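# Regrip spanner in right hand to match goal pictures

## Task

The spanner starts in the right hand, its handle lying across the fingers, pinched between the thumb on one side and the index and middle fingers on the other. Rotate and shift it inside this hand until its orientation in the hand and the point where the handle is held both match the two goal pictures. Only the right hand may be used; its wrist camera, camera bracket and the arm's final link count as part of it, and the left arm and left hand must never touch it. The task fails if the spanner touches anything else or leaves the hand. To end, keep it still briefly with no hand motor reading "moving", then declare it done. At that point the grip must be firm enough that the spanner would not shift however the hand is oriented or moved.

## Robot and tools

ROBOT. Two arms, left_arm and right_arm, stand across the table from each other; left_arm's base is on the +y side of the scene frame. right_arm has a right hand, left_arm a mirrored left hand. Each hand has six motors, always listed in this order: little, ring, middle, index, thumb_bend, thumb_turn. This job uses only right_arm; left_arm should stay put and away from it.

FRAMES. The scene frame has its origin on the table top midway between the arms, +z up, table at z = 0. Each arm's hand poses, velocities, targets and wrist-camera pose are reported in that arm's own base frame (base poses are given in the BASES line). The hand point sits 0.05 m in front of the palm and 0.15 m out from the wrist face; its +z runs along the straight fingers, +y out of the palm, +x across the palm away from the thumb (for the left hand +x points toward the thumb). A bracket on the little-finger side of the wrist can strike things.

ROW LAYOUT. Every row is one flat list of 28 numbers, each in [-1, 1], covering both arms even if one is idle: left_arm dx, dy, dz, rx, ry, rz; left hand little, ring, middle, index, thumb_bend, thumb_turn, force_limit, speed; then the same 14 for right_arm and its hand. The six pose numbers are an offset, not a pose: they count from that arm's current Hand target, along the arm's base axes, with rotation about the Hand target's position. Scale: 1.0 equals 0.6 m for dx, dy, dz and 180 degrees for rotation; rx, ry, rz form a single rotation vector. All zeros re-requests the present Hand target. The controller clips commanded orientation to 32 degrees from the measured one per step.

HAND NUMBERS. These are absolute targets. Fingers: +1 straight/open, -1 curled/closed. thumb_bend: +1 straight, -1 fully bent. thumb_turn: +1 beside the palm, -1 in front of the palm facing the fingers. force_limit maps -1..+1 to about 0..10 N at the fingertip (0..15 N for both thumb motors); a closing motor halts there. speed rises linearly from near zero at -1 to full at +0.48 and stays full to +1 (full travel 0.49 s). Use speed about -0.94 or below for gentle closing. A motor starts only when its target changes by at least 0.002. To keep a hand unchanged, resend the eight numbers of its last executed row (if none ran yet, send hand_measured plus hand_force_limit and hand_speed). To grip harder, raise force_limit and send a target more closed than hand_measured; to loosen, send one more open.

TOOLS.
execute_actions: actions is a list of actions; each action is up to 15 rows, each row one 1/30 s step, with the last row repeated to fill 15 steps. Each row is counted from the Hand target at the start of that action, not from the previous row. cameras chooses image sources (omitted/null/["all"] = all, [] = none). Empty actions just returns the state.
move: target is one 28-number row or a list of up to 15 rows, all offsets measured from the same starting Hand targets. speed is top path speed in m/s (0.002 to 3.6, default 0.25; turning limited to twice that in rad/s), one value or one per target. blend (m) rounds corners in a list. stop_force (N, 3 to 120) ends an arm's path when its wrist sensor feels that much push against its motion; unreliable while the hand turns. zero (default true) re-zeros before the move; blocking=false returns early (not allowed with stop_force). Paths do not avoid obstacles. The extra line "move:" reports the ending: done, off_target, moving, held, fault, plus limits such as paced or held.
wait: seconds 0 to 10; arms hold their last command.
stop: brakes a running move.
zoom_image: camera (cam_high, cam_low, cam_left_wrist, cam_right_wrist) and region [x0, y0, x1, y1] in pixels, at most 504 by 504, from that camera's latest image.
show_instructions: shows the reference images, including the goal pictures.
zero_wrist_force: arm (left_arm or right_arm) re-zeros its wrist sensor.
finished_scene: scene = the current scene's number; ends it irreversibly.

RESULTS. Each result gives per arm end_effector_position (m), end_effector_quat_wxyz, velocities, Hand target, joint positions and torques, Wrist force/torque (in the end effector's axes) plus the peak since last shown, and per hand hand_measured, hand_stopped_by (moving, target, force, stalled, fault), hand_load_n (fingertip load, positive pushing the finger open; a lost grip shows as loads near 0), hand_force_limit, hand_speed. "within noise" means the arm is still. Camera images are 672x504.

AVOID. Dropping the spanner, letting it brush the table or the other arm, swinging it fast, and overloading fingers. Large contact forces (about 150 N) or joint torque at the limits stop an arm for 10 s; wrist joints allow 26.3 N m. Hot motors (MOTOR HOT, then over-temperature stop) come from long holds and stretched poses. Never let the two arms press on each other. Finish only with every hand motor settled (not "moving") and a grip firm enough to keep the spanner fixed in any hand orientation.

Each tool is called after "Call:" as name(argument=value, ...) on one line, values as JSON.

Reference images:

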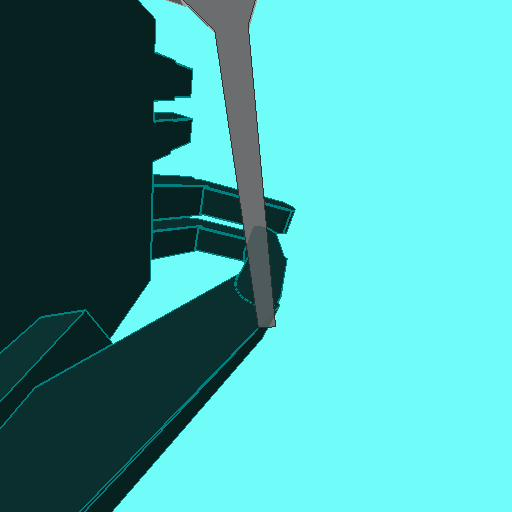

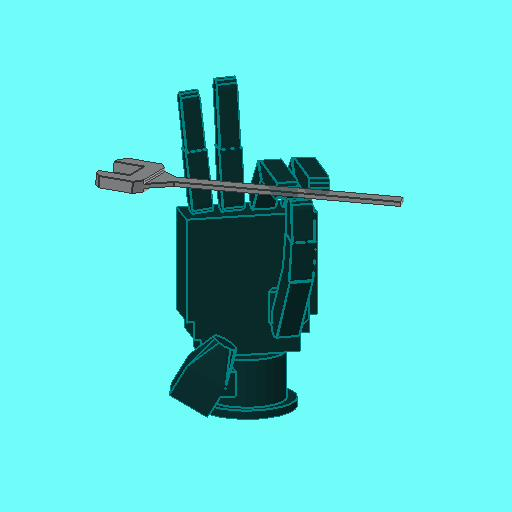

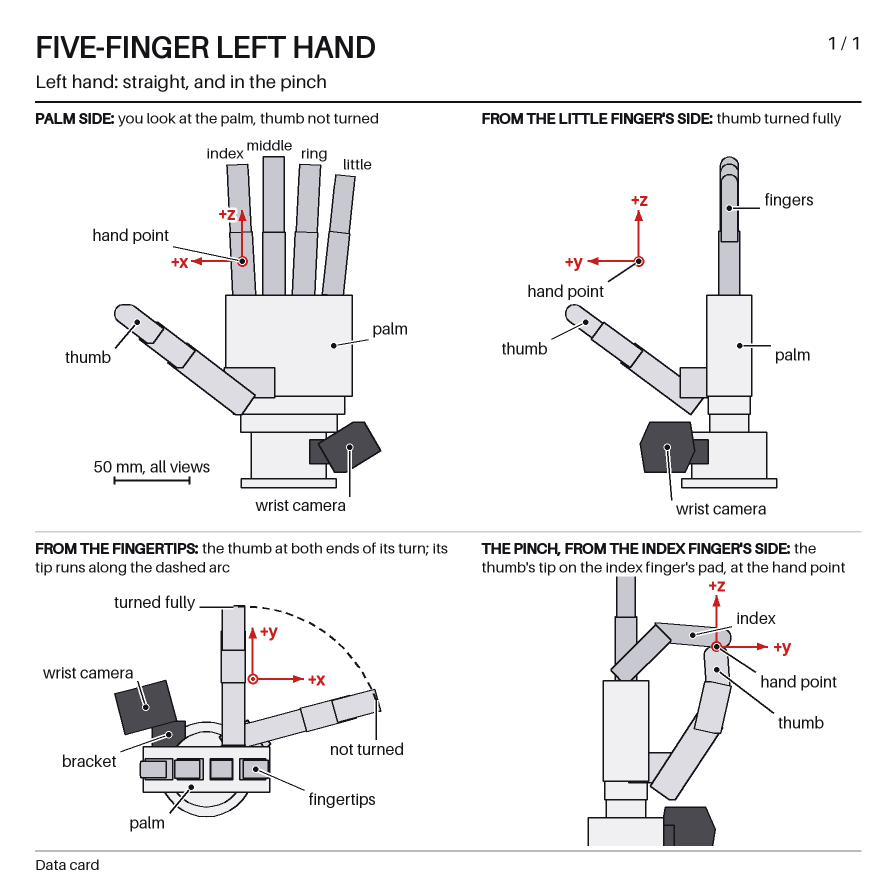

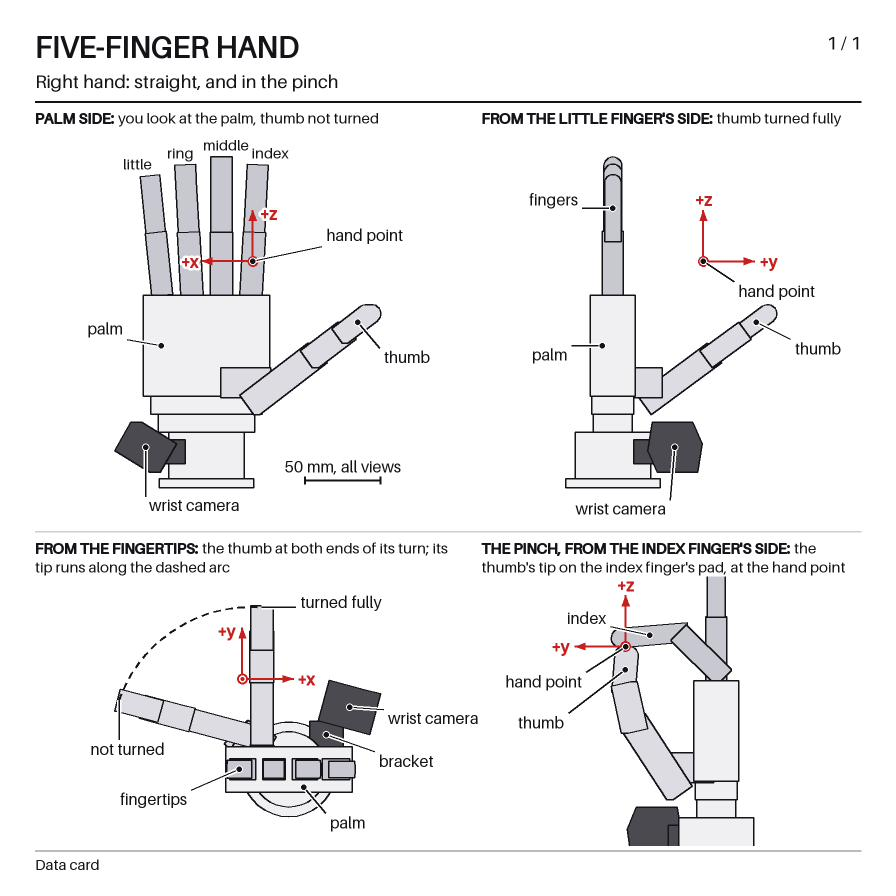

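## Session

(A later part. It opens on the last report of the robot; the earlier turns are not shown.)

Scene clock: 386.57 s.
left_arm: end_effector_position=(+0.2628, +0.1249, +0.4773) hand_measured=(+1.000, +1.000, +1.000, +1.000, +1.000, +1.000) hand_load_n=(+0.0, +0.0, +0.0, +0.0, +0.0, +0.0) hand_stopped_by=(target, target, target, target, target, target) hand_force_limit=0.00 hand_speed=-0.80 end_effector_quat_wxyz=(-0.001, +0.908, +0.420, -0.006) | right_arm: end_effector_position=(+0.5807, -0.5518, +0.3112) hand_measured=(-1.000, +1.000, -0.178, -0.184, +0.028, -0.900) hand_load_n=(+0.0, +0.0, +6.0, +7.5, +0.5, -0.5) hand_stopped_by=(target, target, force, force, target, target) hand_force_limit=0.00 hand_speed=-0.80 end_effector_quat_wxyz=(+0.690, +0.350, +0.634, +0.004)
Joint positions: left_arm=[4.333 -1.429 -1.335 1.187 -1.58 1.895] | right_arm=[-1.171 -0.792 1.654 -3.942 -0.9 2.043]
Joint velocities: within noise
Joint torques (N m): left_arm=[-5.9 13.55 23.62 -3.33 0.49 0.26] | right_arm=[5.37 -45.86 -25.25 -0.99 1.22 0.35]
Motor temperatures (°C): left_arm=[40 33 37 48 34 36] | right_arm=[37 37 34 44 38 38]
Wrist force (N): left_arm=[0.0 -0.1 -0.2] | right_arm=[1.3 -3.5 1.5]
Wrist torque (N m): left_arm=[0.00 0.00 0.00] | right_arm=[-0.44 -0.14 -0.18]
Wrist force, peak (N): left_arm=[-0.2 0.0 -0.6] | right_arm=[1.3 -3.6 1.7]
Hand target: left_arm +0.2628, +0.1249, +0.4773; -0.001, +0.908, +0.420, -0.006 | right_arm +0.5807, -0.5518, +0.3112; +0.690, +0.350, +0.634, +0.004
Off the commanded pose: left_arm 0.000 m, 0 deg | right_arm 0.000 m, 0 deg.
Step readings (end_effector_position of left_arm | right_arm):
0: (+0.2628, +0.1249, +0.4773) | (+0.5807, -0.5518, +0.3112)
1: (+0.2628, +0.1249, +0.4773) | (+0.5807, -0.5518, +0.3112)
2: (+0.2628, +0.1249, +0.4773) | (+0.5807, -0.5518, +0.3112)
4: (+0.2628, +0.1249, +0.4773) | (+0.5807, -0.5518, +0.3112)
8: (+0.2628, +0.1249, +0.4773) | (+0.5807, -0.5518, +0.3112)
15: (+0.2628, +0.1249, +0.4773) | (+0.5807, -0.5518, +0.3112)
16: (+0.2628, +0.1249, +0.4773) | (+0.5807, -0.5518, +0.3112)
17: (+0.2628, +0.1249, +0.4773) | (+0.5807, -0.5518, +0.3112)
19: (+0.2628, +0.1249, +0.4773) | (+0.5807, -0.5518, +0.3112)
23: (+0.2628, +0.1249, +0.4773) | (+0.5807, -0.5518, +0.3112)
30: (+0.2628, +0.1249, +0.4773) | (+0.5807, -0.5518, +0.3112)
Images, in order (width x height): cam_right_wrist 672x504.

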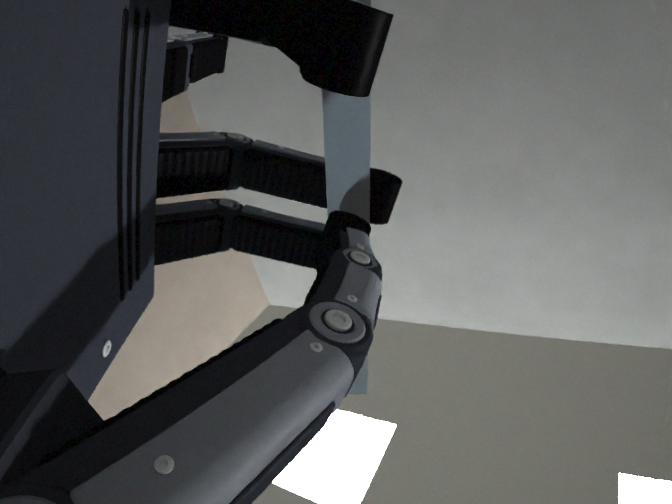

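Call:
execute_actions(actions=[[[0,0,0,0,0,0,1,1,1,1,1,1,0,-0.8,0,0,0,0,0,0,-1,1,-0.149,-0.152,0.026,-0.9,0,-0.8],[0,0,0,0,0,0,1,1,1,1,1,1,0,-0.8,0,0,0,0,0,0,-1,1,-0.149,-0.152,0.026,-0.9,0,-0.8],[0,0,0,0,0,0,1,1,1,1,1,1,0,-0.8,0,0,0,0,0,0,-1,1,-0.149,-0.152,0.026,-0.9,0,-0.8],[0,0,0,0,0,0,1,1,1,1,1,1,0,-0.8,0,0,0,0,0,0,-1,1,-0.190,-0.194,0.026,-0.9,0,-0.8]]], cameras=["cam_right_wrist"])

Call:
zoom_image(camera="cam_right_wrist", region=[220, 0, 472, 420])

Scene clock: 391.57 s.
left_arm: end_effector_position=(+0.2628, +0.1249, +0.4773) hand_measured=(+1.000, +1.000, +1.000, +1.000, +1.000, +1.000) hand_load_n=(+0.0, +0.0, +0.0, +0.0, +0.0, +0.0) hand_stopped_by=(target, target, target, target, target, target) hand_force_limit=0.00 hand_speed=-0.80 end_effector_quat_wxyz=(-0.001, +0.908, +0.420, -0.006) | right_arm: end_effector_position=(+0.5807, -0.5518, +0.3112) hand_measured=(-1.000, +1.000, -0.174, -0.182, +0.028, -0.900) hand_load_n=(+0.0, +0.0, +4.5, +6.5, +0.5, -1.0) hand_stopped_by=(target, target, force, force, target, target) hand_force_limit=0.00 hand_speed=-0.80 end_effector_quat_wxyz=(+0.690, +0.350, +0.634, +0.004)
Joint positions: left_arm=[4.333 -1.429 -1.335 1.187 -1.58 1.895] | right_arm=[-1.171 -0.792 1.654 -3.942 -0.9 2.043]
Joint velocities: within noise
Joint torques (N m): left_arm=[-5.75 12.98 23.83 -3.29 0.41 0.21] | right_arm=[4.75 -48.76 -24.65 -0.93 1.31 0.41]
Motor temperatures (°C): left_arm=[40 33 37 48 34 36] | right_arm=[37 37 34 44 38 38]
Wrist force (N): left_arm=[0.0 -0.1 -0.4] | right_arm=[1.1 -3.5 1.3]
Wrist torque (N m): left_arm=[0.00 -0.01 0.00] | right_arm=[-0.43 -0.10 -0.19]
Wrist force, peak (N): left_arm=[-0.3 0.0 -0.5] | right_arm=[1.5 -3.7 1.3]
Hand target: left_arm +0.2628, +0.1249, +0.4773; -0.001, +0.908, +0.420, -0.006 | right_arm +0.5807, -0.5518, +0.3112; +0.690, +0.350, +0.634, +0.004
Off the commanded pose: left_arm 0.000 m, 0 deg | right_arm 0.000 m, 0 deg.
Step readings (end_effector_position of left_arm | right_arm):
0: (+0.2628, +0.1249, +0.4773) | (+0.5807, -0.5518, +0.3112)
1: (+0.2628, +0.1249, +0.4773) | (+0.5807, -0.5518, +0.3112)
2: (+0.2628, +0.1249, +0.4773) | (+0.5807, -0.5518, +0.3112)
4: (+0.2628, +0.1249, +0.4773) | (+0.5807, -0.5518, +0.3112)
8: (+0.2628, +0.1249, +0.4773) | (+0.5807, -0.5518, +0.3112)
15: (+0.2628, +0.1249, +0.4773) | (+0.5807, -0.5518, +0.3112)
Images, in order (width x height): cam_right_wrist 672x504.

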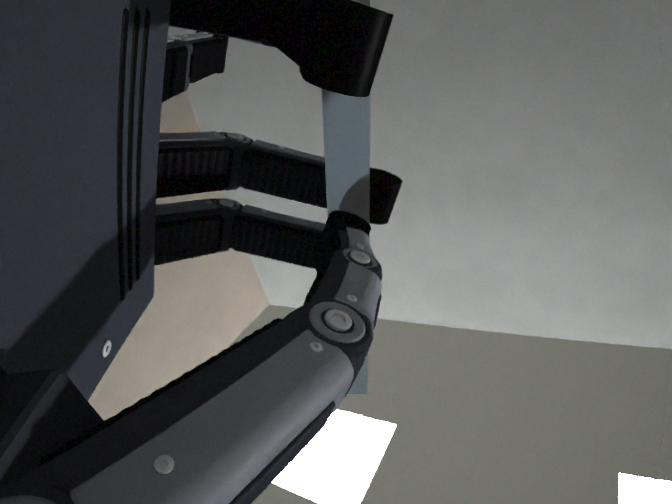

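Scaled by 1.200 from the camera's 672x504 image, which has a finer 960x720 frame.

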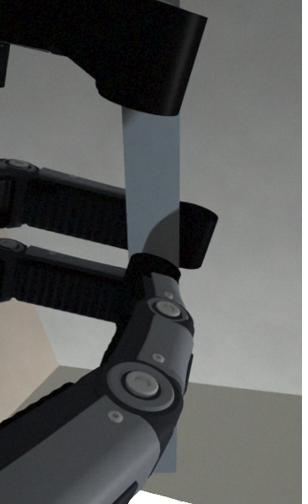

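Pattern: effective pulse comes when starting from lower load. Continue.

Call:
execute_actions(actions=[[[0,0,0,0,0,0,1,1,1,1,1,1,0,-0.8,0,0,0,0,0,0,-1,1,-0.148,-0.151,0.026,-0.9,0,-0.8],[0,0,0,0,0,0,1,1,1,1,1,1,0,-0.8,0,0,0,0,0,0,-1,1,-0.148,-0.151,0.026,-0.9,0,-0.8],[0,0,0,0,0,0,1,1,1,1,1,1,0,-0.8,0,0,0,0,0,0,-1,1,-0.148,-0.151,0.026,-0.9,0,-0.8],[0,0,0,0,0,0,1,1,1,1,1,1,0,-0.8,0,0,0,0,0,0,-1,1,-0.190,-0.194,0.026,-0.9,0,-0.8]]], cameras=["cam_right_wrist"])

Call:
zoom_image(camera="cam_right_wrist", region=[220, 0, 472, 420])

Scene clock: 394.97 s.
left_arm: end_effector_position=(+0.2628, +0.1249, +0.4773) hand_measured=(+1.000, +1.000, +1.000, +1.000, +1.000, +1.000) hand_load_n=(+0.0, +0.0, +0.0, +0.0, +0.0, +0.0) hand_stopped_by=(target, target, target, target, target, target) hand_force_limit=0.00 hand_speed=-0.80 end_effector_quat_wxyz=(-0.001, +0.908, +0.420, -0.006) | right_arm: end_effector_position=(+0.5807, -0.5518, +0.3112) hand_measured=(-1.000, +1.000, -0.172, -0.190, +0.028, -0.900) hand_load_n=(+0.0, +0.0, +4.5, +9.0, +0.5, -1.5) hand_stopped_by=(target, target, force, force, target, target) hand_force_limit=0.00 hand_speed=-0.80 end_effector_quat_wxyz=(+0.690, +0.350, +0.634, +0.004)
Joint positions: left_arm=[4.333 -1.429 -1.335 1.187 -1.58 1.895] | right_arm=[-1.171 -0.792 1.654 -3.942 -0.9 2.043]
Joint velocities: within noise
Joint torques (N m): left_arm=[-5.7 13.07 24.15 -3.36 0.43 0.26] | right_arm=[4.51 -52.44 -25.43 -0.83 1.34 0.62]
Motor temperatures (°C): left_arm=[40 33 37 48 34 36] | right_arm=[37 37 34 44 38 38]
Wrist force (N): left_arm=[0.0 -0.1 -0.3] | right_arm=[1.1 -3.3 1.5]
Wrist torque (N m): left_arm=[0.01 0.00 0.00] | right_arm=[-0.43 -0.10 -0.19]
Wrist force, peak (N): left_arm=[-0.2 0.1 -0.5] | right_arm=[1.2 -3.5 1.9]
Hand target: left_arm +0.2628, +0.1249, +0.4773; -0.001, +0.908, +0.420, -0.006 | right_arm +0.5807, -0.5518, +0.3112; +0.690, +0.350, +0.634, +0.004
Off the commanded pose: left_arm 0.000 m, 0 deg | right_arm 0.000 m, 0 deg.
Step readings (end_effector_position of left_arm | right_arm):
0: (+0.2628, +0.1249, +0.4773) | (+0.5807, -0.5518, +0.3112)
1: (+0.2628, +0.1249, +0.4773) | (+0.5807, -0.5518, +0.3112)
2: (+0.2628, +0.1249, +0.4773) | (+0.5807, -0.5518, +0.3112)
4: (+0.2628, +0.1249, +0.4773) | (+0.5807, -0.5518, +0.3112)
8: (+0.2628, +0.1249, +0.4773) | (+0.5807, -0.5518, +0.3112)
15: (+0.2628, +0.1249, +0.4773) | (+0.5807, -0.5518, +0.3112)
Images, in order (width x height): cam_right_wrist 672x504.

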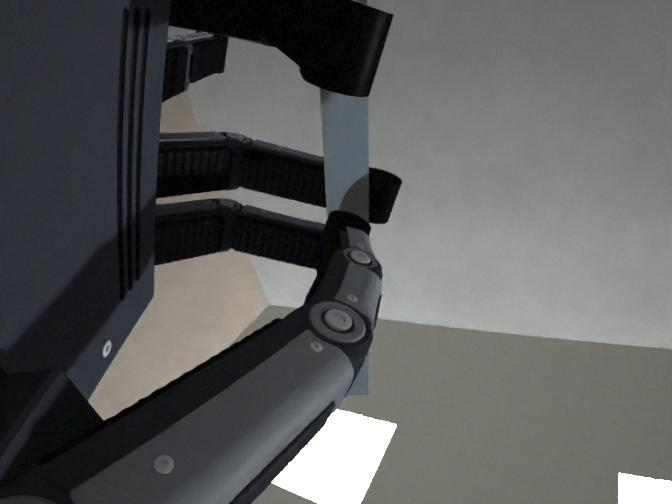

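Scaled by 1.200 from the camera's 672x504 image, which has a finer 960x720 frame.

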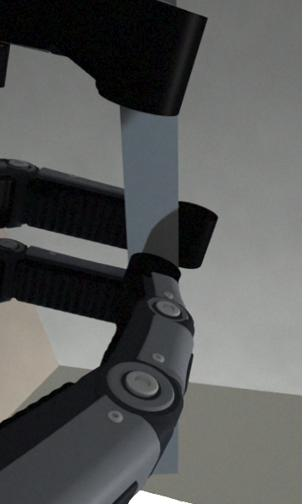

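Call:
execute_actions(actions=[[[0,0,0,0,0,0,1,1,1,1,1,1,0,-0.8,0,0,0,0,0,0,-1,1,-0.149,-0.152,0.026,-0.9,0,-0.8],[0,0,0,0,0,0,1,1,1,1,1,1,0,-0.8,0,0,0,0,0,0,-1,1,-0.149,-0.152,0.026,-0.9,0,-0.8],[0,0,0,0,0,0,1,1,1,1,1,1,0,-0.8,0,0,0,0,0,0,-1,1,-0.149,-0.152,0.026,-0.9,0,-0.8],[0,0,0,0,0,0,1,1,1,1,1,1,0,-0.8,0,0,0,0,0,0,-1,1,-0.149,-0.152,0.026,-0.9,0,-0.8],[0,0,0,0,0,0,1,1,1,1,1,1,0,-0.8,0,0,0,0,0,0,-1,1,-0.190,-0.194,0.026,-0.9,0,-0.8]]], cameras=["cam_right_wrist"])

Call:
zoom_image(camera="cam_right_wrist", region=[220, 0, 472, 420])

Scene clock: 400.93 s.
left_arm: end_effector_position=(+0.2628, +0.1249, +0.4773) hand_measured=(+1.000, +1.000, +1.000, +1.000, +1.000, +1.000) hand_load_n=(+0.0, -0.5, +0.0, +0.0, +0.0, +0.0) hand_stopped_by=(target, target, target, target, target, target) hand_force_limit=0.00 hand_speed=-0.80 end_effector_quat_wxyz=(-0.001, +0.908, +0.420, -0.006) | right_arm: end_effector_position=(+0.5807, -0.5518, +0.3112) hand_measured=(-1.000, +1.000, -0.182, -0.186, +0.028, -0.900) hand_load_n=(+0.0, +0.0, +7.0, +8.0, +2.0, -1.0) hand_stopped_by=(target, target, force, force, target, target) hand_force_limit=0.00 hand_speed=-0.80 end_effector_quat_wxyz=(+0.690, +0.350, +0.634, +0.004)
Joint positions: left_arm=[4.333 -1.429 -1.335 1.187 -1.58 1.895] | right_arm=[-1.171 -0.792 1.654 -3.942 -0.9 2.043]
Joint velocities: within noise
Joint torques (N m): left_arm=[-5.71 13.11 24.41 -3.36 0.48 0.3] | right_arm=[4.35 -55.85 -24.2 -0.9 1.18 0.78]
Motor temperatures (°C): left_arm=[40 33 37 48 34 36] | right_arm=[37 37 34 44 38 38]
Wrist force (N): left_arm=[-0.2 0.1 -0.4] | right_arm=[1.4 -3.3 1.5]
Wrist torque (N m): left_arm=[0.03 0.02 -0.02] | right_arm=[-0.42 -0.16 -0.16]
Wrist force, peak (N): left_arm=[-0.2 -0.2 -0.5] | right_arm=[1.2 -3.7 1.7]
Hand target: left_arm +0.2628, +0.1249, +0.4773; -0.001, +0.908, +0.420, -0.006 | right_arm +0.5807, -0.5518, +0.3112; +0.690, +0.350, +0.634, +0.004
Off the commanded pose: left_arm 0.000 m, 0 deg | right_arm 0.000 m, 0 deg.
Step readings (end_effector_position of left_arm | right_arm):
0: (+0.2628, +0.1249, +0.4773) | (+0.5807, -0.5518, +0.3112)
1: (+0.2628, +0.1249, +0.4773) | (+0.5807, -0.5518, +0.3112)
2: (+0.2628, +0.1249, +0.4773) | (+0.5807, -0.5518, +0.3112)
4: (+0.2628, +0.1249, +0.4773) | (+0.5807, -0.5518, +0.3112)
8: (+0.2628, +0.1249, +0.4773) | (+0.5807, -0.5518, +0.3112)
15: (+0.2628, +0.1249, +0.4773) | (+0.5807, -0.5518, +0.3112)
Images, in order (width x height): cam_right_wrist 672x504.

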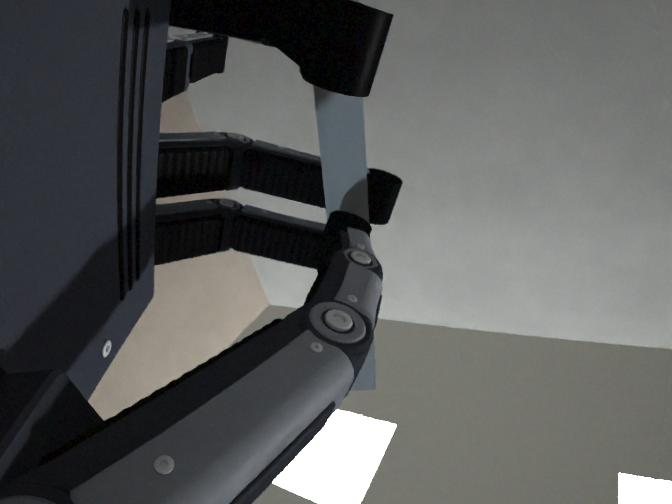

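Scaled by 1.200 from the camera's 672x504 image, which has a finer 960x720 frame.

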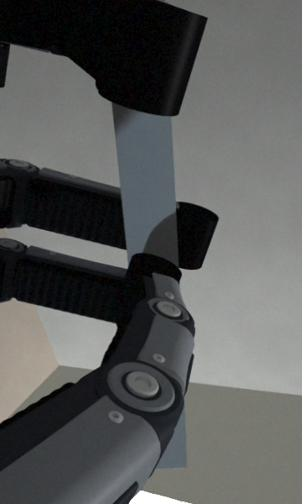

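Call:
execute_actions(actions=[[[0,0,0,0,0,0,1,1,1,1,1,1,0,-0.8,0,0,0,0,0,0,-1,1,-0.151,-0.154,0.026,-0.9,0,-0.8],[0,0,0,0,0,0,1,1,1,1,1,1,0,-0.8,0,0,0,0,0,0,-1,1,-0.151,-0.154,0.026,-0.9,0,-0.8],[0,0,0,0,0,0,1,1,1,1,1,1,0,-0.8,0,0,0,0,0,0,-1,1,-0.151,-0.154,0.026,-0.9,0,-0.8],[0,0,0,0,0,0,1,1,1,1,1,1,0,-0.8,0,0,0,0,0,0,-1,1,-0.190,-0.194,0.026,-0.9,0,-0.8]]], cameras=["cam_right_wrist"])

Call:
zoom_image(camera="cam_right_wrist", region=[220, 0, 472, 420])

Scene clock: 407.30 s.
left_arm: end_effector_position=(+0.2628, +0.1249, +0.4773) hand_measured=(+1.000, +1.000, +1.000, +1.000, +1.000, +1.000) hand_load_n=(+0.0, +0.0, +0.0, +0.0, +0.0, +0.0) hand_stopped_by=(target, target, target, target, target, target) hand_force_limit=0.00 hand_speed=-0.80 end_effector_quat_wxyz=(-0.001, +0.908, +0.420, -0.006) | right_arm: end_effector_position=(+0.5807, -0.5518, +0.3112) hand_measured=(-1.000, +1.000, -0.178, -0.184, +0.028, -0.900) hand_load_n=(+0.0, +0.0, +5.5, +7.0, +1.5, -1.0) hand_stopped_by=(target, target, force, force, target, target) hand_force_limit=0.00 hand_speed=-0.80 end_effector_quat_wxyz=(+0.690, +0.350, +0.634, +0.004)
Joint positions: left_arm=[4.333 -1.429 -1.335 1.187 -1.58 1.895] | right_arm=[-1.171 -0.792 1.654 -3.942 -0.9 2.043]
Joint velocities: within noise
Joint torques (N m): left_arm=[-5.65 13.49 24.53 -3.36 0.43 0.23] | right_arm=[3.62 -55.49 -25.17 -0.79 1.29 1]
Motor temperatures (°C): left_arm=[40 33 37 48 34 36] | right_arm=[37 37 34 44 38 38]
Wrist force (N): left_arm=[0.0 0.0 -0.2] | right_arm=[1.6 -3.2 1.4]
Wrist torque (N m): left_arm=[0.02 0.00 0.00] | right_arm=[-0.39 -0.17 -0.16]
Wrist force, peak (N): left_arm=[-0.2 0.0 -0.6] | right_arm=[1.6 -3.6 1.6]
Hand target: left_arm +0.2628, +0.1249, +0.4773; -0.001, +0.908, +0.420, -0.006 | right_arm +0.5807, -0.5518, +0.3112; +0.690, +0.350, +0.634, +0.004
Off the commanded pose: left_arm 0.000 m, 0 deg | right_arm 0.000 m, 0 deg.
Step readings (end_effector_position of left_arm | right_arm):
0: (+0.2628, +0.1249, +0.4773) | (+0.5807, -0.5518, +0.3112)
1: (+0.2628, +0.1249, +0.4773) | (+0.5807, -0.5518, +0.3112)
2: (+0.2628, +0.1249, +0.4773) | (+0.5807, -0.5518, +0.3112)
4: (+0.2628, +0.1249, +0.4773) | (+0.5807, -0.5518, +0.3112)
8: (+0.2628, +0.1249, +0.4773) | (+0.5807, -0.5518, +0.3112)
15: (+0.2628, +0.1249, +0.4773) | (+0.5807, -0.5518, +0.3112)
Images, in order (width x height): cam_right_wrist 672x504.

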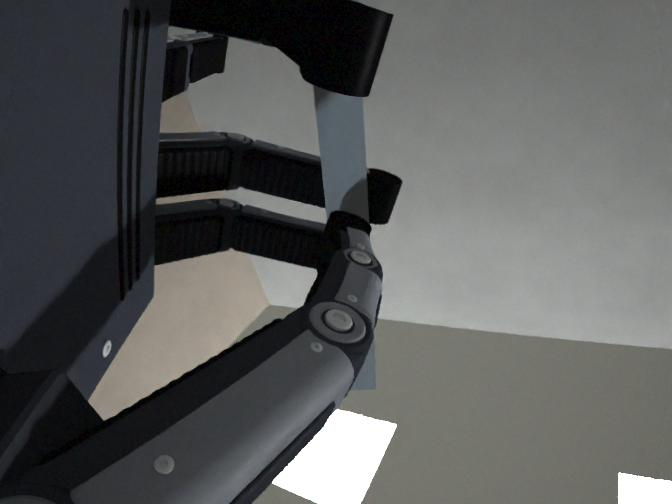

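Scaled by 1.200 from the camera's 672x504 image, which has a finer 960x720 frame.

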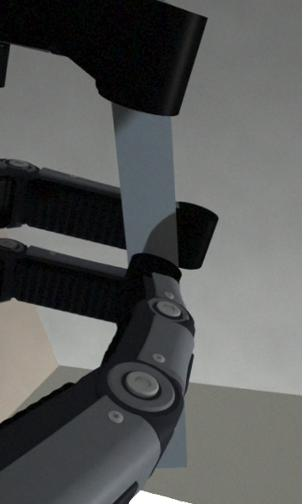

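Call:
execute_actions(actions=[[[0,0,0,0,0,0,1,1,1,1,1,1,0,-0.8,0,0,0,0,0,0,-1,1,-0.149,-0.152,0.026,-0.9,0,-0.8],[0,0,0,0,0,0,1,1,1,1,1,1,0,-0.8,0,0,0,0,0,0,-1,1,-0.149,-0.152,0.026,-0.9,0,-0.8],[0,0,0,0,0,0,1,1,1,1,1,1,0,-0.8,0,0,0,0,0,0,-1,1,-0.149,-0.152,0.026,-0.9,0,-0.8],[0,0,0,0,0,0,1,1,1,1,1,1,0,-0.8,0,0,0,0,0,0,-1,1,-0.190,-0.194,0.026,-0.9,0,-0.8]],[[0,0,0,0,0,0,1,1,1,1,1,1,0,-0.8,0,0,0,0,0,0,-1,1,-0.149,-0.152,0.026,-0.9,0,-0.8],[0,0,0,0,0,0,1,1,1,1,1,1,0,-0.8,0,0,0,0,0,0,-1,1,-0.149,-0.152,0.026,-0.9,0,-0.8],[0,0,0,0,0,0,1,1,1,1,1,1,0,-0.8,0,0,0,0,0,0,-1,1,-0.149,-0.152,0.026,-0.9,0,-0.8],[0,0,0,0,0,0,1,1,1,1,1,1,0,-0.8,0,0,0,0,0,0,-1,1,-0.190,-0.194,0.026,-0.9,0,-0.8]]], cameras=["cam_right_wrist"])

Call:
zoom_image(camera="cam_right_wrist", region=[220, 0, 472, 420])

Scene clock: 413.43 s.
left_arm: end_effector_position=(+0.2628, +0.1249, +0.4773) hand_measured=(+1.000, +1.000, +1.000, +1.000, +1.000, +1.000) hand_load_n=(+0.0, +0.0, +0.0, +0.0, +0.0, +0.0) hand_stopped_by=(target, target, target, target, target, target) hand_force_limit=0.00 hand_speed=-0.80 end_effector_quat_wxyz=(-0.001, +0.908, +0.420, -0.006) | right_arm: end_effector_position=(+0.5807, -0.5518, +0.3112) hand_measured=(-1.000, +1.000, -0.174, -0.190, +0.028, -0.900) hand_load_n=(+0.0, +0.0, +5.0, +9.0, +0.0, -1.0) hand_stopped_by=(target, target, force, force, target, target) hand_force_limit=0.00 hand_speed=-0.80 end_effector_quat_wxyz=(+0.690, +0.350, +0.634, +0.004)
Joint positions: left_arm=[4.333 -1.429 -1.335 1.187 -1.58 1.895] | right_arm=[-1.171 -0.792 1.654 -3.942 -0.9 2.043]
Joint velocities: within noise
Joint torques (N m): left_arm=[-5.44 13.44 24.27 -3.27 0.5 0.32] | right_arm=[2.55 -54.49 -25.15 -0.92 1.24 1.06]
Motor temperatures (°C): left_arm=[40 33 37 47 34 36] | right_arm=[37 37 34 44 38 38]
Wrist force (N): left_arm=[-0.2 0.0 -0.4] | right_arm=[1.4 -3.5 1.4]
Wrist torque (N m): left_arm=[0.02 0.02 -0.01] | right_arm=[-0.44 -0.14 -0.17]
Wrist force, peak (N): left_arm=[-0.3 -0.2 -0.5] | right_arm=[1.5 -3.5 1.8]
Hand target: left_arm +0.2628, +0.1249, +0.4773; -0.001, +0.908, +0.420, -0.006 | right_arm +0.5807, -0.5518, +0.3112; +0.690, +0.350, +0.634, +0.004
Off the commanded pose: left_arm 0.000 m, 0 deg | right_arm 0.000 m, 0 deg.
Step readings (end_effector_position of left_arm | right_arm):
0: (+0.2628, +0.1249, +0.4773) | (+0.5807, -0.5518, +0.3112)
1: (+0.2628, +0.1249, +0.4773) | (+0.5807, -0.5518, +0.3112)
2: (+0.2628, +0.1249, +0.4773) | (+0.5807, -0.5518, +0.3112)
4: (+0.2628, +0.1249, +0.4773) | (+0.5807, -0.5518, +0.3112)
8: (+0.2628, +0.1249, +0.4773) | (+0.5807, -0.5518, +0.3112)
15: (+0.2628, +0.1249, +0.4773) | (+0.5807, -0.5518, +0.3112)
16: (+0.2628, +0.1249, +0.4773) | (+0.5807, -0.5518, +0.3112)
17: (+0.2628, +0.1249, +0.4773) | (+0.5807, -0.5518, +0.3112)
19: (+0.2628, +0.1249, +0.4773) | (+0.5807, -0.5518, +0.3112)
23: (+0.2628, +0.1249, +0.4773) | (+0.5807, -0.5518, +0.3112)
30: (+0.2628, +0.1249, +0.4773) | (+0.5807, -0.5518, +0.3112)
Images, in order (width x height): cam_right_wrist 672x504.

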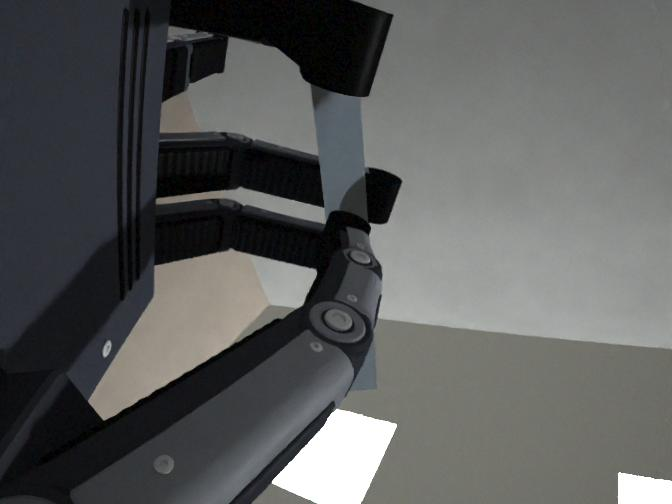

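Scaled by 1.200 from the camera's 672x504 image, which has a finer 960x720 frame.

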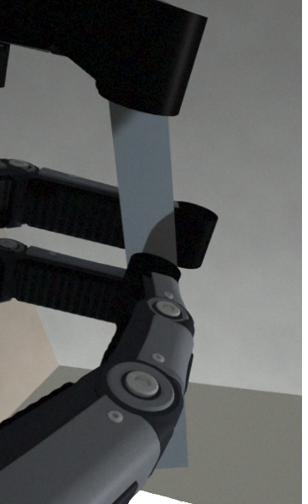

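Call:
execute_actions(actions=[[[0,0,0,0,0,0,1,1,1,1,1,1,0,-0.8,0,0,0,0,0,0,-1,1,-0.147,-0.151,0.026,-0.9,0,-0.8],[0,0,0,0,0,0,1,1,1,1,1,1,0,-0.8,0,0,0,0,0,0,-1,1,-0.147,-0.151,0.026,-0.9,0,-0.8],[0,0,0,0,0,0,1,1,1,1,1,1,0,-0.8,0,0,0,0,0,0,-1,1,-0.147,-0.151,0.026,-0.9,0,-0.8],[0,0,0,0,0,0,1,1,1,1,1,1,0,-0.8,0,0,0,0,0,0,-1,1,-0.190,-0.194,0.026,-0.9,0,-0.8]],[[0,0,0,0,0,0,1,1,1,1,1,1,0,-0.8,0,0,0,0,0,0,-1,1,-0.147,-0.151,0.026,-0.9,0,-0.8],[0,0,0,0,0,0,1,1,1,1,1,1,0,-0.8,0,0,0,0,0,0,-1,1,-0.147,-0.151,0.026,-0.9,0,-0.8],[0,0,0,0,0,0,1,1,1,1,1,1,0,-0.8,0,0,0,0,0,0,-1,1,-0.147,-0.151,0.026,-0.9,0,-0.8],[0,0,0,0,0,0,1,1,1,1,1,1,0,-0.8,0,0,0,0,0,0,-1,1,-0.190,-0.194,0.026,-0.9,0,-0.8]],[[0,0,0,0,0,0,1,1,1,1,1,1,0,-0.8,0,0,0,0,0,0,-1,1,-0.147,-0.151,0.026,-0.9,0,-0.8],[0,0,0,0,0,0,1,1,1,1,1,1,0,-0.8,0,0,0,0,0,0,-1,1,-0.147,-0.151,0.026,-0.9,0,-0.8],[0,0,0,0,0,0,1,1,1,1,1,1,0,-0.8,0,0,0,0,0,0,-1,1,-0.147,-0.151,0.026,-0.9,0,-0.8],[0,0,0,0,0,0,1,1,1,1,1,1,0,-0.8,0,0,0,0,0,0,-1,1,-0.190,-0.194,0.026,-0.9,0,-0.8]]], cameras=["cam_right_wrist"])

Call:
zoom_image(camera="cam_right_wrist", region=[220, 0, 472, 420])

Scene clock: 422.20 s.
left_arm: end_effector_position=(+0.2628, +0.1249, +0.4773) hand_measured=(+1.000, +1.000, +1.000, +1.000, +1.000, +1.000) hand_load_n=(+0.0, +0.0, +0.0, +0.0, +0.0, +0.0) hand_stopped_by=(target, target, target, target, target, target) hand_force_limit=0.00 hand_speed=-0.80 end_effector_quat_wxyz=(-0.001, +0.908, +0.420, -0.006) | right_arm: end_effector_position=(+0.5807, -0.5518, +0.3112) hand_measured=(-1.000, +1.000, -0.182, -0.182, +0.028, -0.900) hand_load_n=(+0.0, +0.0, +8.0, +6.5, +0.0, -0.5) hand_stopped_by=(target, target, force, force, target, target) hand_force_limit=0.00 hand_speed=-0.80 end_effector_quat_wxyz=(+0.690, +0.350, +0.634, +0.004)
Joint positions: left_arm=[4.333 -1.429 -1.335 1.187 -1.58 1.895] | right_arm=[-1.171 -0.792 1.654 -3.942 -0.9 2.043]
Joint velocities: within noise
Joint torques (N m): left_arm=[-5.83 14.04 24.78 -3.34 0.5 0.28] | right_arm=[1.57 -56.09 -24.09 -0.9 1.34 1.16]
Motor temperatures (°C): left_arm=[39 33 37 47 34 36] | right_arm=[37 37 34 44 38 38]
Wrist force (N): left_arm=[-0.2 0.0 -0.4] | right_arm=[1.2 -3.2 1.9]
Wrist torque (N m): left_arm=[0.02 0.02 -0.01] | right_arm=[-0.43 -0.13 -0.17]
Wrist force, peak (N): left_arm=[-0.3 0.1 -0.5] | right_arm=[1.3 -3.5 1.8]
Hand target: left_arm +0.2628, +0.1249, +0.4773; -0.001, +0.908, +0.420, -0.006 | right_arm +0.5807, -0.5518, +0.3112; +0.690, +0.350, +0.634, +0.004
Off the commanded pose: left_arm 0.000 m, 0 deg | right_arm 0.000 m, 0 deg.
Step readings (end_effector_position of left_arm | right_arm):
0: (+0.2628, +0.1249, +0.4773) | (+0.5807, -0.5518, +0.3112)
1: (+0.2628, +0.1249, +0.4773) | (+0.5807, -0.5518, +0.3112)
2: (+0.2628, +0.1249, +0.4773) | (+0.5807, -0.5518, +0.3112)
4: (+0.2628, +0.1249, +0.4773) | (+0.5807, -0.5518, +0.3112)
8: (+0.2628, +0.1249, +0.4773) | (+0.5807, -0.5518, +0.3112)
15: (+0.2628, +0.1249, +0.4773) | (+0.5807, -0.5518, +0.3112)
16: (+0.2628, +0.1249, +0.4773) | (+0.5807, -0.5518, +0.3112)
17: (+0.2628, +0.1249, +0.4773) | (+0.5807, -0.5518, +0.3112)
19: (+0.2628, +0.1249, +0.4773) | (+0.5807, -0.5518, +0.3112)
23: (+0.2628, +0.1249, +0.4773) | (+0.5807, -0.5518, +0.3112)
30: (+0.2628, +0.1249, +0.4773) | (+0.5807, -0.5518, +0.3112)
31: (+0.2628, +0.1249, +0.4773) | (+0.5807, -0.5518, +0.3112)
32: (+0.2628, +0.1249, +0.4773) | (+0.5807, -0.5518, +0.3112)
34: (+0.2628, +0.1249, +0.4773) | (+0.5807, -0.5518, +0.3112)
38: (+0.2628, +0.1249, +0.4773) | (+0.5807, -0.5518, +0.3112)
45: (+0.2628, +0.1249, +0.4773) | (+0.5807, -0.5518, +0.3112)
Images, in order (width x height): cam_right_wrist 672x504.

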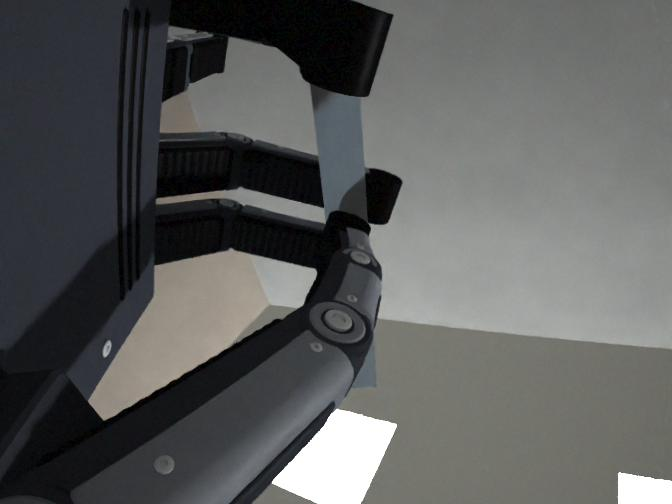

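Scaled by 1.200 from the camera's 672x504 image, which has a finer 960x720 frame.

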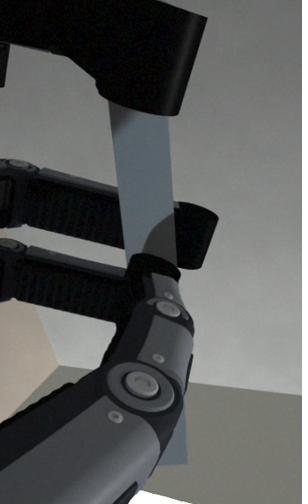

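Call:
move(target=[0,0,0,0,0,0,1,1,1,1,1,1,0,-0.8,0,0,0,0.146,-0.0797,-0.008,-1,1,-0.190,-0.194,0.026,-0.9,0,-0.8], speed=0.3, cameras=[])

Call:
execute_actions(actions=[[[0,0,0,0,0,0,1,1,1,1,1,1,0,-0.8,0,0,0,0,0,0,-1,1,-0.151,-0.154,0.026,-0.9,0,-0.8],[0,0,0,0,0,0,1,1,1,1,1,1,0,-0.8,0,0,0,0,0,0,-1,1,-0.151,-0.154,0.026,-0.9,0,-0.8],[0,0,0,0,0,0,1,1,1,1,1,1,0,-0.8,0,0,0,0,0,0,-1,1,-0.151,-0.154,0.026,-0.9,0,-0.8],[0,0,0,0,0,0,1,1,1,1,1,1,0,-0.8,0,0,0,0,0,0,-1,1,-0.190,-0.194,0.026,-0.9,0,-0.8]]], cameras=["cam_right_wrist"])

Call:
zoom_image(camera="cam_right_wrist", region=[220, 0, 472, 420])

Scene clock: 428.93 s.
left_arm: end_effector_position=(+0.2628, +0.1249, +0.4773) hand_measured=(+1.000, +1.000, +1.000, +1.000, +1.000, +1.000) hand_load_n=(+0.0, +0.0, +0.0, +0.0, +0.0, +0.0) hand_stopped_by=(target, target, target, target, target, target) hand_force_limit=0.00 hand_speed=-0.80 end_effector_quat_wxyz=(-0.001, +0.908, +0.420, -0.006) | right_arm: end_effector_position=(+0.5807, -0.5518, +0.3113) hand_measured=(-1.000, +1.000, -0.182, -0.182, +0.028, -0.900) hand_load_n=(+0.0, +0.0, +8.0, +6.0, +0.0, -0.5) hand_stopped_by=(target, target, force, force, target, target) hand_force_limit=0.00 hand_speed=-0.80 end_effector_quat_wxyz=(+0.666, +0.502, +0.521, +0.182)
Joint positions: left_arm=[4.333 -1.429 -1.335 1.187 -1.58 1.895] | right_arm=[-1.123 -0.793 1.699 -3.99 -0.947 2.57]
Joint velocities: within noise
Joint torques (N m): left_arm=[-5.39 13.08 24.71 -3.33 0.41 0.31] | right_arm=[8.23 -31.1 -3.8 -2.74 -1.69 1.51]
Motor temperatures (°C): left_arm=[39 33 37 47 34 36] | right_arm=[37 37 34 44 38 38]
Wrist force (N): left_arm=[-0.1 0.1 -0.5] | right_arm=[0.3 -4.5 1.8]
Wrist torque (N m): left_arm=[0.05 0.00 -0.01] | right_arm=[-0.55 -0.03 -0.33]
Wrist force, peak (N): left_arm=[0.0 -0.1 -0.6] | right_arm=[0.3 -4.5 1.8]
Hand target: left_arm +0.2628, +0.1249, +0.4773; -0.001, +0.908, +0.420, -0.006 | right_arm +0.5807, -0.5518, +0.3112; +0.666, +0.502, +0.521, +0.182
Off the commanded pose: left_arm 0.000 m, 0 deg | right_arm 0.000 m, 0 deg.
move: done
No camera images: "cameras" was empty.

Scene clock: 429.63 s.
left_arm: end_effector_position=(+0.2628, +0.1249, +0.4773) hand_measured=(+1.000, +1.000, +1.000, +1.000, +1.000, +1.000) hand_load_n=(+0.0, +0.0, +0.0, +0.0, -0.5, +0.0) hand_stopped_by=(target, target, target, target, target, target) hand_force_limit=0.00 hand_speed=-0.80 end_effector_quat_wxyz=(-0.001, +0.908, +0.420, -0.006) | right_arm: end_effector_position=(+0.5807, -0.5518, +0.3112) hand_measured=(-1.000, +1.000, -0.180, -0.178, +0.028, -0.900) hand_load_n=(+0.0, +0.0, +6.0, +5.5, +0.5, -0.5) hand_stopped_by=(target, target, force, force, target, target) hand_force_limit=0.00 hand_speed=-0.80 end_effector_quat_wxyz=(+0.666, +0.502, +0.521, +0.182)
Joint positions: left_arm=[4.333 -1.429 -1.335 1.187 -1.58 1.895] | right_arm=[-1.123 -0.792 1.699 -3.99 -0.947 2.57]
Joint velocities: within noise
Joint torques (N m): left_arm=[-5.35 13.97 25.21 -3.25 0.42 0.27] | right_arm=[8.7 -32.25 -4.64 -2.7 -1.26 1.58]
Motor temperatures (°C): left_arm=[39 33 37 47 34 36] | right_arm=[37 37 34 44 38 38]
Wrist force (N): left_arm=[-0.1 0.0 -0.3] | right_arm=[0.7 -4.2 1.6]
Wrist torque (N m): left_arm=[0.03 0.00 -0.01] | right_arm=[-0.49 -0.08 -0.29]
Wrist force, peak (N): left_arm=[-0.1 0.0 -0.5] | right_arm=[0.4 -4.6 1.9]
Hand target: left_arm +0.2628, +0.1249, +0.4773; -0.001, +0.908, +0.420, -0.006 | right_arm +0.5807, -0.5518, +0.3112; +0.666, +0.502, +0.521, +0.182
Off the commanded pose: left_arm 0.000 m, 0 deg | right_arm 0.000 m, 0 deg.
Step readings (end_effector_position of left_arm | right_arm):
0: (+0.2628, +0.1249, +0.4773) | (+0.5807, -0.5518, +0.3113)
1: (+0.2628, +0.1249, +0.4773) | (+0.5807, -0.5518, +0.3113)
2: (+0.2628, +0.1249, +0.4773) | (+0.5807, -0.5518, +0.3113)
4: (+0.2628, +0.1249, +0.4773) | (+0.5807, -0.5518, +0.3112)
8: (+0.2628, +0.1249, +0.4773) | (+0.5807, -0.5518, +0.3112)
15: (+0.2628, +0.1249, +0.4773) | (+0.5807, -0.5518, +0.3112)
Images, in order (width x height): cam_right_wrist 672x504.

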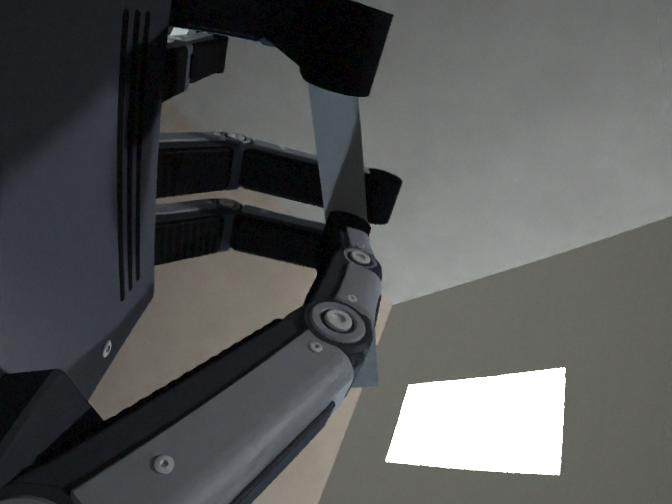

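Scaled by 1.200 from the camera's 672x504 image, which has a finer 960x720 frame.

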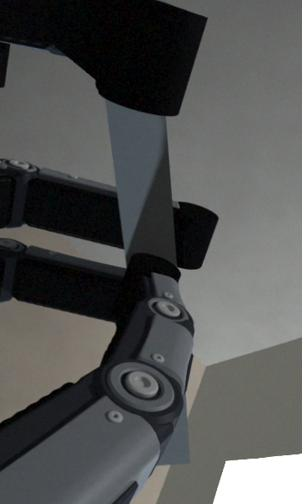

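Call:
execute_actions(actions=[[[0,0,0,0,0,0,1,1,1,1,1,1,0,-0.8,0,0,0,0,0,0,-1,1,-0.151,-0.153,0.026,-0.9,0,-0.8],[0,0,0,0,0,0,1,1,1,1,1,1,0,-0.8,0,0,0,0,0,0,-1,1,-0.151,-0.153,0.026,-0.9,0,-0.8],[0,0,0,0,0,0,1,1,1,1,1,1,0,-0.8,0,0,0,0,0,0,-1,1,-0.151,-0.153,0.026,-0.9,0,-0.8],[0,0,0,0,0,0,1,1,1,1,1,1,0,-0.8,0,0,0,0,0,0,-1,1,-0.190,-0.194,0.026,-0.9,0,-0.8]],[[0,0,0,0,0,0,1,1,1,1,1,1,0,-0.8,0,0,0,0,0,0,-1,1,-0.151,-0.153,0.026,-0.9,0,-0.8],[0,0,0,0,0,0,1,1,1,1,1,1,0,-0.8,0,0,0,0,0,0,-1,1,-0.151,-0.153,0.026,-0.9,0,-0.8],[0,0,0,0,0,0,1,1,1,1,1,1,0,-0.8,0,0,0,0,0,0,-1,1,-0.151,-0.153,0.026,-0.9,0,-0.8],[0,0,0,0,0,0,1,1,1,1,1,1,0,-0.8,0,0,0,0,0,0,-1,1,-0.190,-0.194,0.026,-0.9,0,-0.8]]], cameras=["cam_right_wrist"])

Call:
zoom_image(camera="cam_right_wrist", region=[220, 0, 472, 420])

Scene clock: 437.23 s.
left_arm: end_effector_position=(+0.2628, +0.1249, +0.4773) hand_measured=(+1.000, +1.000, +1.000, +1.000, +1.000, +1.000) hand_load_n=(+0.0, +0.0, +0.0, +0.0, +0.0, +0.0) hand_stopped_by=(target, target, target, target, target, target) hand_force_limit=0.00 hand_speed=-0.80 end_effector_quat_wxyz=(-0.001, +0.908, +0.420, -0.006) | right_arm: end_effector_position=(+0.5807, -0.5518, +0.3112) hand_measured=(-1.000, +1.000, -0.174, -0.186, +0.028, -0.900) hand_load_n=(+0.0, +0.0, +5.0, +8.0, +0.5, -1.0) hand_stopped_by=(target, target, force, force, target, target) hand_force_limit=0.00 hand_speed=-0.80 end_effector_quat_wxyz=(+0.666, +0.502, +0.521, +0.182)
Joint positions: left_arm=[4.333 -1.429 -1.335 1.187 -1.58 1.895] | right_arm=[-1.123 -0.792 1.699 -3.99 -0.947 2.57]
Joint velocities: within noise
Joint torques (N m): left_arm=[-5.07 13.47 24.81 -3.25 0.55 0.38] | right_arm=[6.2 -35.33 -12.91 -1.99 1.29 1.16]
Motor temperatures (°C): left_arm=[39 33 37 47 34 36] | right_arm=[37 37 34 44 38 38]
Wrist force (N): left_arm=[-0.1 0.1 -0.4] | right_arm=[0.3 -4.3 1.6]
Wrist torque (N m): left_arm=[0.04 0.01 -0.01] | right_arm=[-0.51 -0.03 -0.31]
Wrist force, peak (N): left_arm=[-0.2 -0.1 -0.6] | right_arm=[0.0 -4.5 2.4]
Hand target: left_arm +0.2628, +0.1249, +0.4773; -0.001, +0.908, +0.420, -0.006 | right_arm +0.5807, -0.5518, +0.3112; +0.666, +0.502, +0.521, +0.182
Off the commanded pose: left_arm 0.000 m, 0 deg | right_arm 0.000 m, 0 deg.
Step readings (end_effector_position of left_arm | right_arm):
0: (+0.2628, +0.1249, +0.4773) | (+0.5807, -0.5518, +0.3112)
1: (+0.2628, +0.1249, +0.4773) | (+0.5807, -0.5518, +0.3112)
2: (+0.2628, +0.1249, +0.4773) | (+0.5807, -0.5518, +0.3112)
4: (+0.2628, +0.1249, +0.4773) | (+0.5807, -0.5518, +0.3112)
8: (+0.2628, +0.1249, +0.4773) | (+0.5807, -0.5518, +0.3112)
15: (+0.2628, +0.1249, +0.4773) | (+0.5807, -0.5518, +0.3112)
16: (+0.2628, +0.1249, +0.4773) | (+0.5807, -0.5518, +0.3112)
17: (+0.2628, +0.1249, +0.4773) | (+0.5807, -0.5518, +0.3112)
19: (+0.2628, +0.1249, +0.4773) | (+0.5807, -0.5518, +0.3112)
23: (+0.2628, +0.1249, +0.4773) | (+0.5807, -0.5518, +0.3112)
30: (+0.2628, +0.1249, +0.4773) | (+0.5807, -0.5518, +0.3112)
Images, in order (width x height): cam_right_wrist 672x504.

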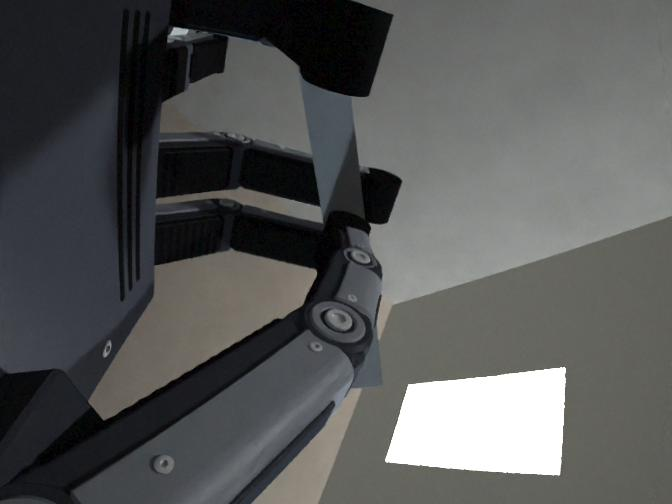

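Scaled by 1.200 from the camera's 672x504 image, which has a finer 960x720 frame.

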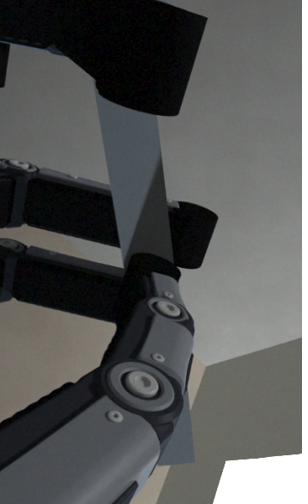

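Call:
execute_actions(actions=[[[0,0,0,0,0,0,1,1,1,1,1,1,0,-0.8,0,0,0,0,0,0,-1,1,-0.230,-0.230,0.026,-0.9,0.9,-0.9]],[[0,0,0,0,0,0,1,1,1,1,1,1,0,-0.8,0,0,0,0,0,0,-1,1,-0.230,-0.230,0.026,-0.9,0.9,-0.9]]], cameras=["cam_right_wrist"])

Call:
zoom_image(camera="cam_right_wrist", region=[220, 0, 472, 420])

Scene clock: 446.90 s.
left_arm: end_effector_position=(+0.2628, +0.1249, +0.4773) hand_measured=(+1.000, +1.000, +1.000, +1.000, +1.000, +1.000) hand_load_n=(+0.0, +0.0, +0.0, +0.0, -0.5, +0.0) hand_stopped_by=(target, target, target, target, target, target) hand_force_limit=0.00 hand_speed=-0.80 end_effector_quat_wxyz=(-0.001, +0.908, +0.420, -0.006) | right_arm: end_effector_position=(+0.5807, -0.5518, +0.3112) hand_measured=(-1.000, +1.000, -0.188, -0.192, +0.028, -0.900) hand_load_n=(+0.0, +0.0, +11.5, +11.0, +1.0, -1.0) hand_stopped_by=(target, target, force, force, target, target) hand_force_limit=0.90 hand_speed=-0.90 end_effector_quat_wxyz=(+0.666, +0.502, +0.521, +0.182)
Joint positions: left_arm=[4.333 -1.429 -1.335 1.187 -1.58 1.895] | right_arm=[-1.123 -0.792 1.699 -3.99 -0.947 2.57]
Joint velocities: within noise
Joint torques (N m): left_arm=[-5.16 13.55 24.99 -3.21 0.43 0.33] | right_arm=[3.31 -44.76 -21.44 -1.22 1.11 0.15]
Motor temperatures (°C): left_arm=[39 33 37 47 34 36] | right_arm=[37 37 34 44 38 38]
Wrist force (N): left_arm=[-0.1 -0.1 -0.4] | right_arm=[0.5 -4.3 1.8]
Wrist torque (N m): left_arm=[0.02 0.00 0.00] | right_arm=[-0.51 -0.06 -0.30]
Wrist force, peak (N): left_arm=[-0.1 0.1 -0.6] | right_arm=[0.3 -4.6 2.0]
Hand target: left_arm +0.2628, +0.1249, +0.4773; -0.001, +0.908, +0.420, -0.006 | right_arm +0.5807, -0.5518, +0.3112; +0.666, +0.502, +0.521, +0.182
Off the commanded pose: left_arm 0.000 m, 0 deg | right_arm 0.000 m, 0 deg.
Step readings (end_effector_position of left_arm | right_arm):
0: (+0.2628, +0.1249, +0.4773) | (+0.5807, -0.5518, +0.3112)
1: (+0.2628, +0.1249, +0.4773) | (+0.5807, -0.5518, +0.3112)
2: (+0.2628, +0.1249, +0.4773) | (+0.5807, -0.5518, +0.3112)
4: (+0.2628, +0.1249, +0.4773) | (+0.5807, -0.5518, +0.3112)
8: (+0.2628, +0.1249, +0.4773) | (+0.5807, -0.5518, +0.3112)
15: (+0.2628, +0.1249, +0.4773) | (+0.5807, -0.5518, +0.3112)
16: (+0.2628, +0.1249, +0.4773) | (+0.5807, -0.5518, +0.3112)
17: (+0.2628, +0.1249, +0.4773) | (+0.5807, -0.5518, +0.3112)
19: (+0.2628, +0.1249, +0.4773) | (+0.5807, -0.5518, +0.3112)
23: (+0.2628, +0.1249, +0.4773) | (+0.5807, -0.5518, +0.3112)
30: (+0.2628, +0.1249, +0.4773) | (+0.5807, -0.5518, +0.3112)
Images, in order (width x height): cam_right_wrist 672x504.

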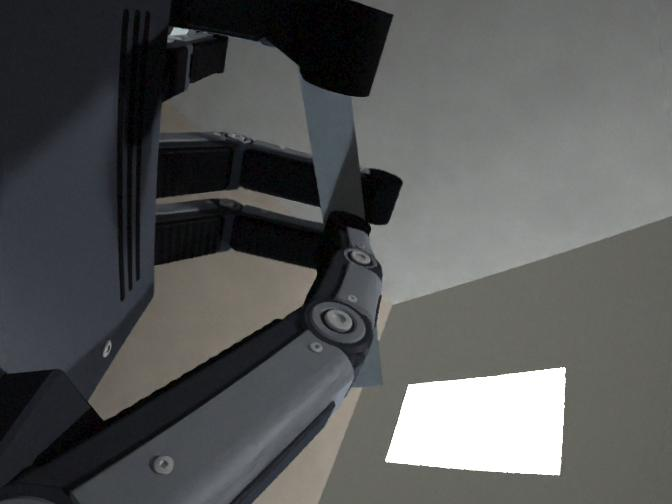

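Scaled by 1.200 from the camera's 672x504 image, which has a finer 960x720 frame.

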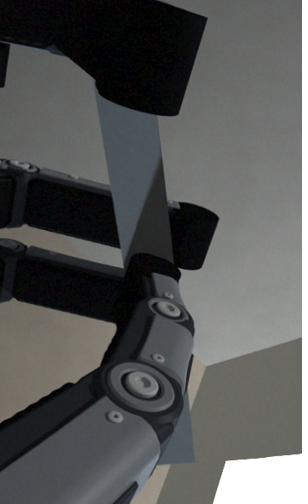

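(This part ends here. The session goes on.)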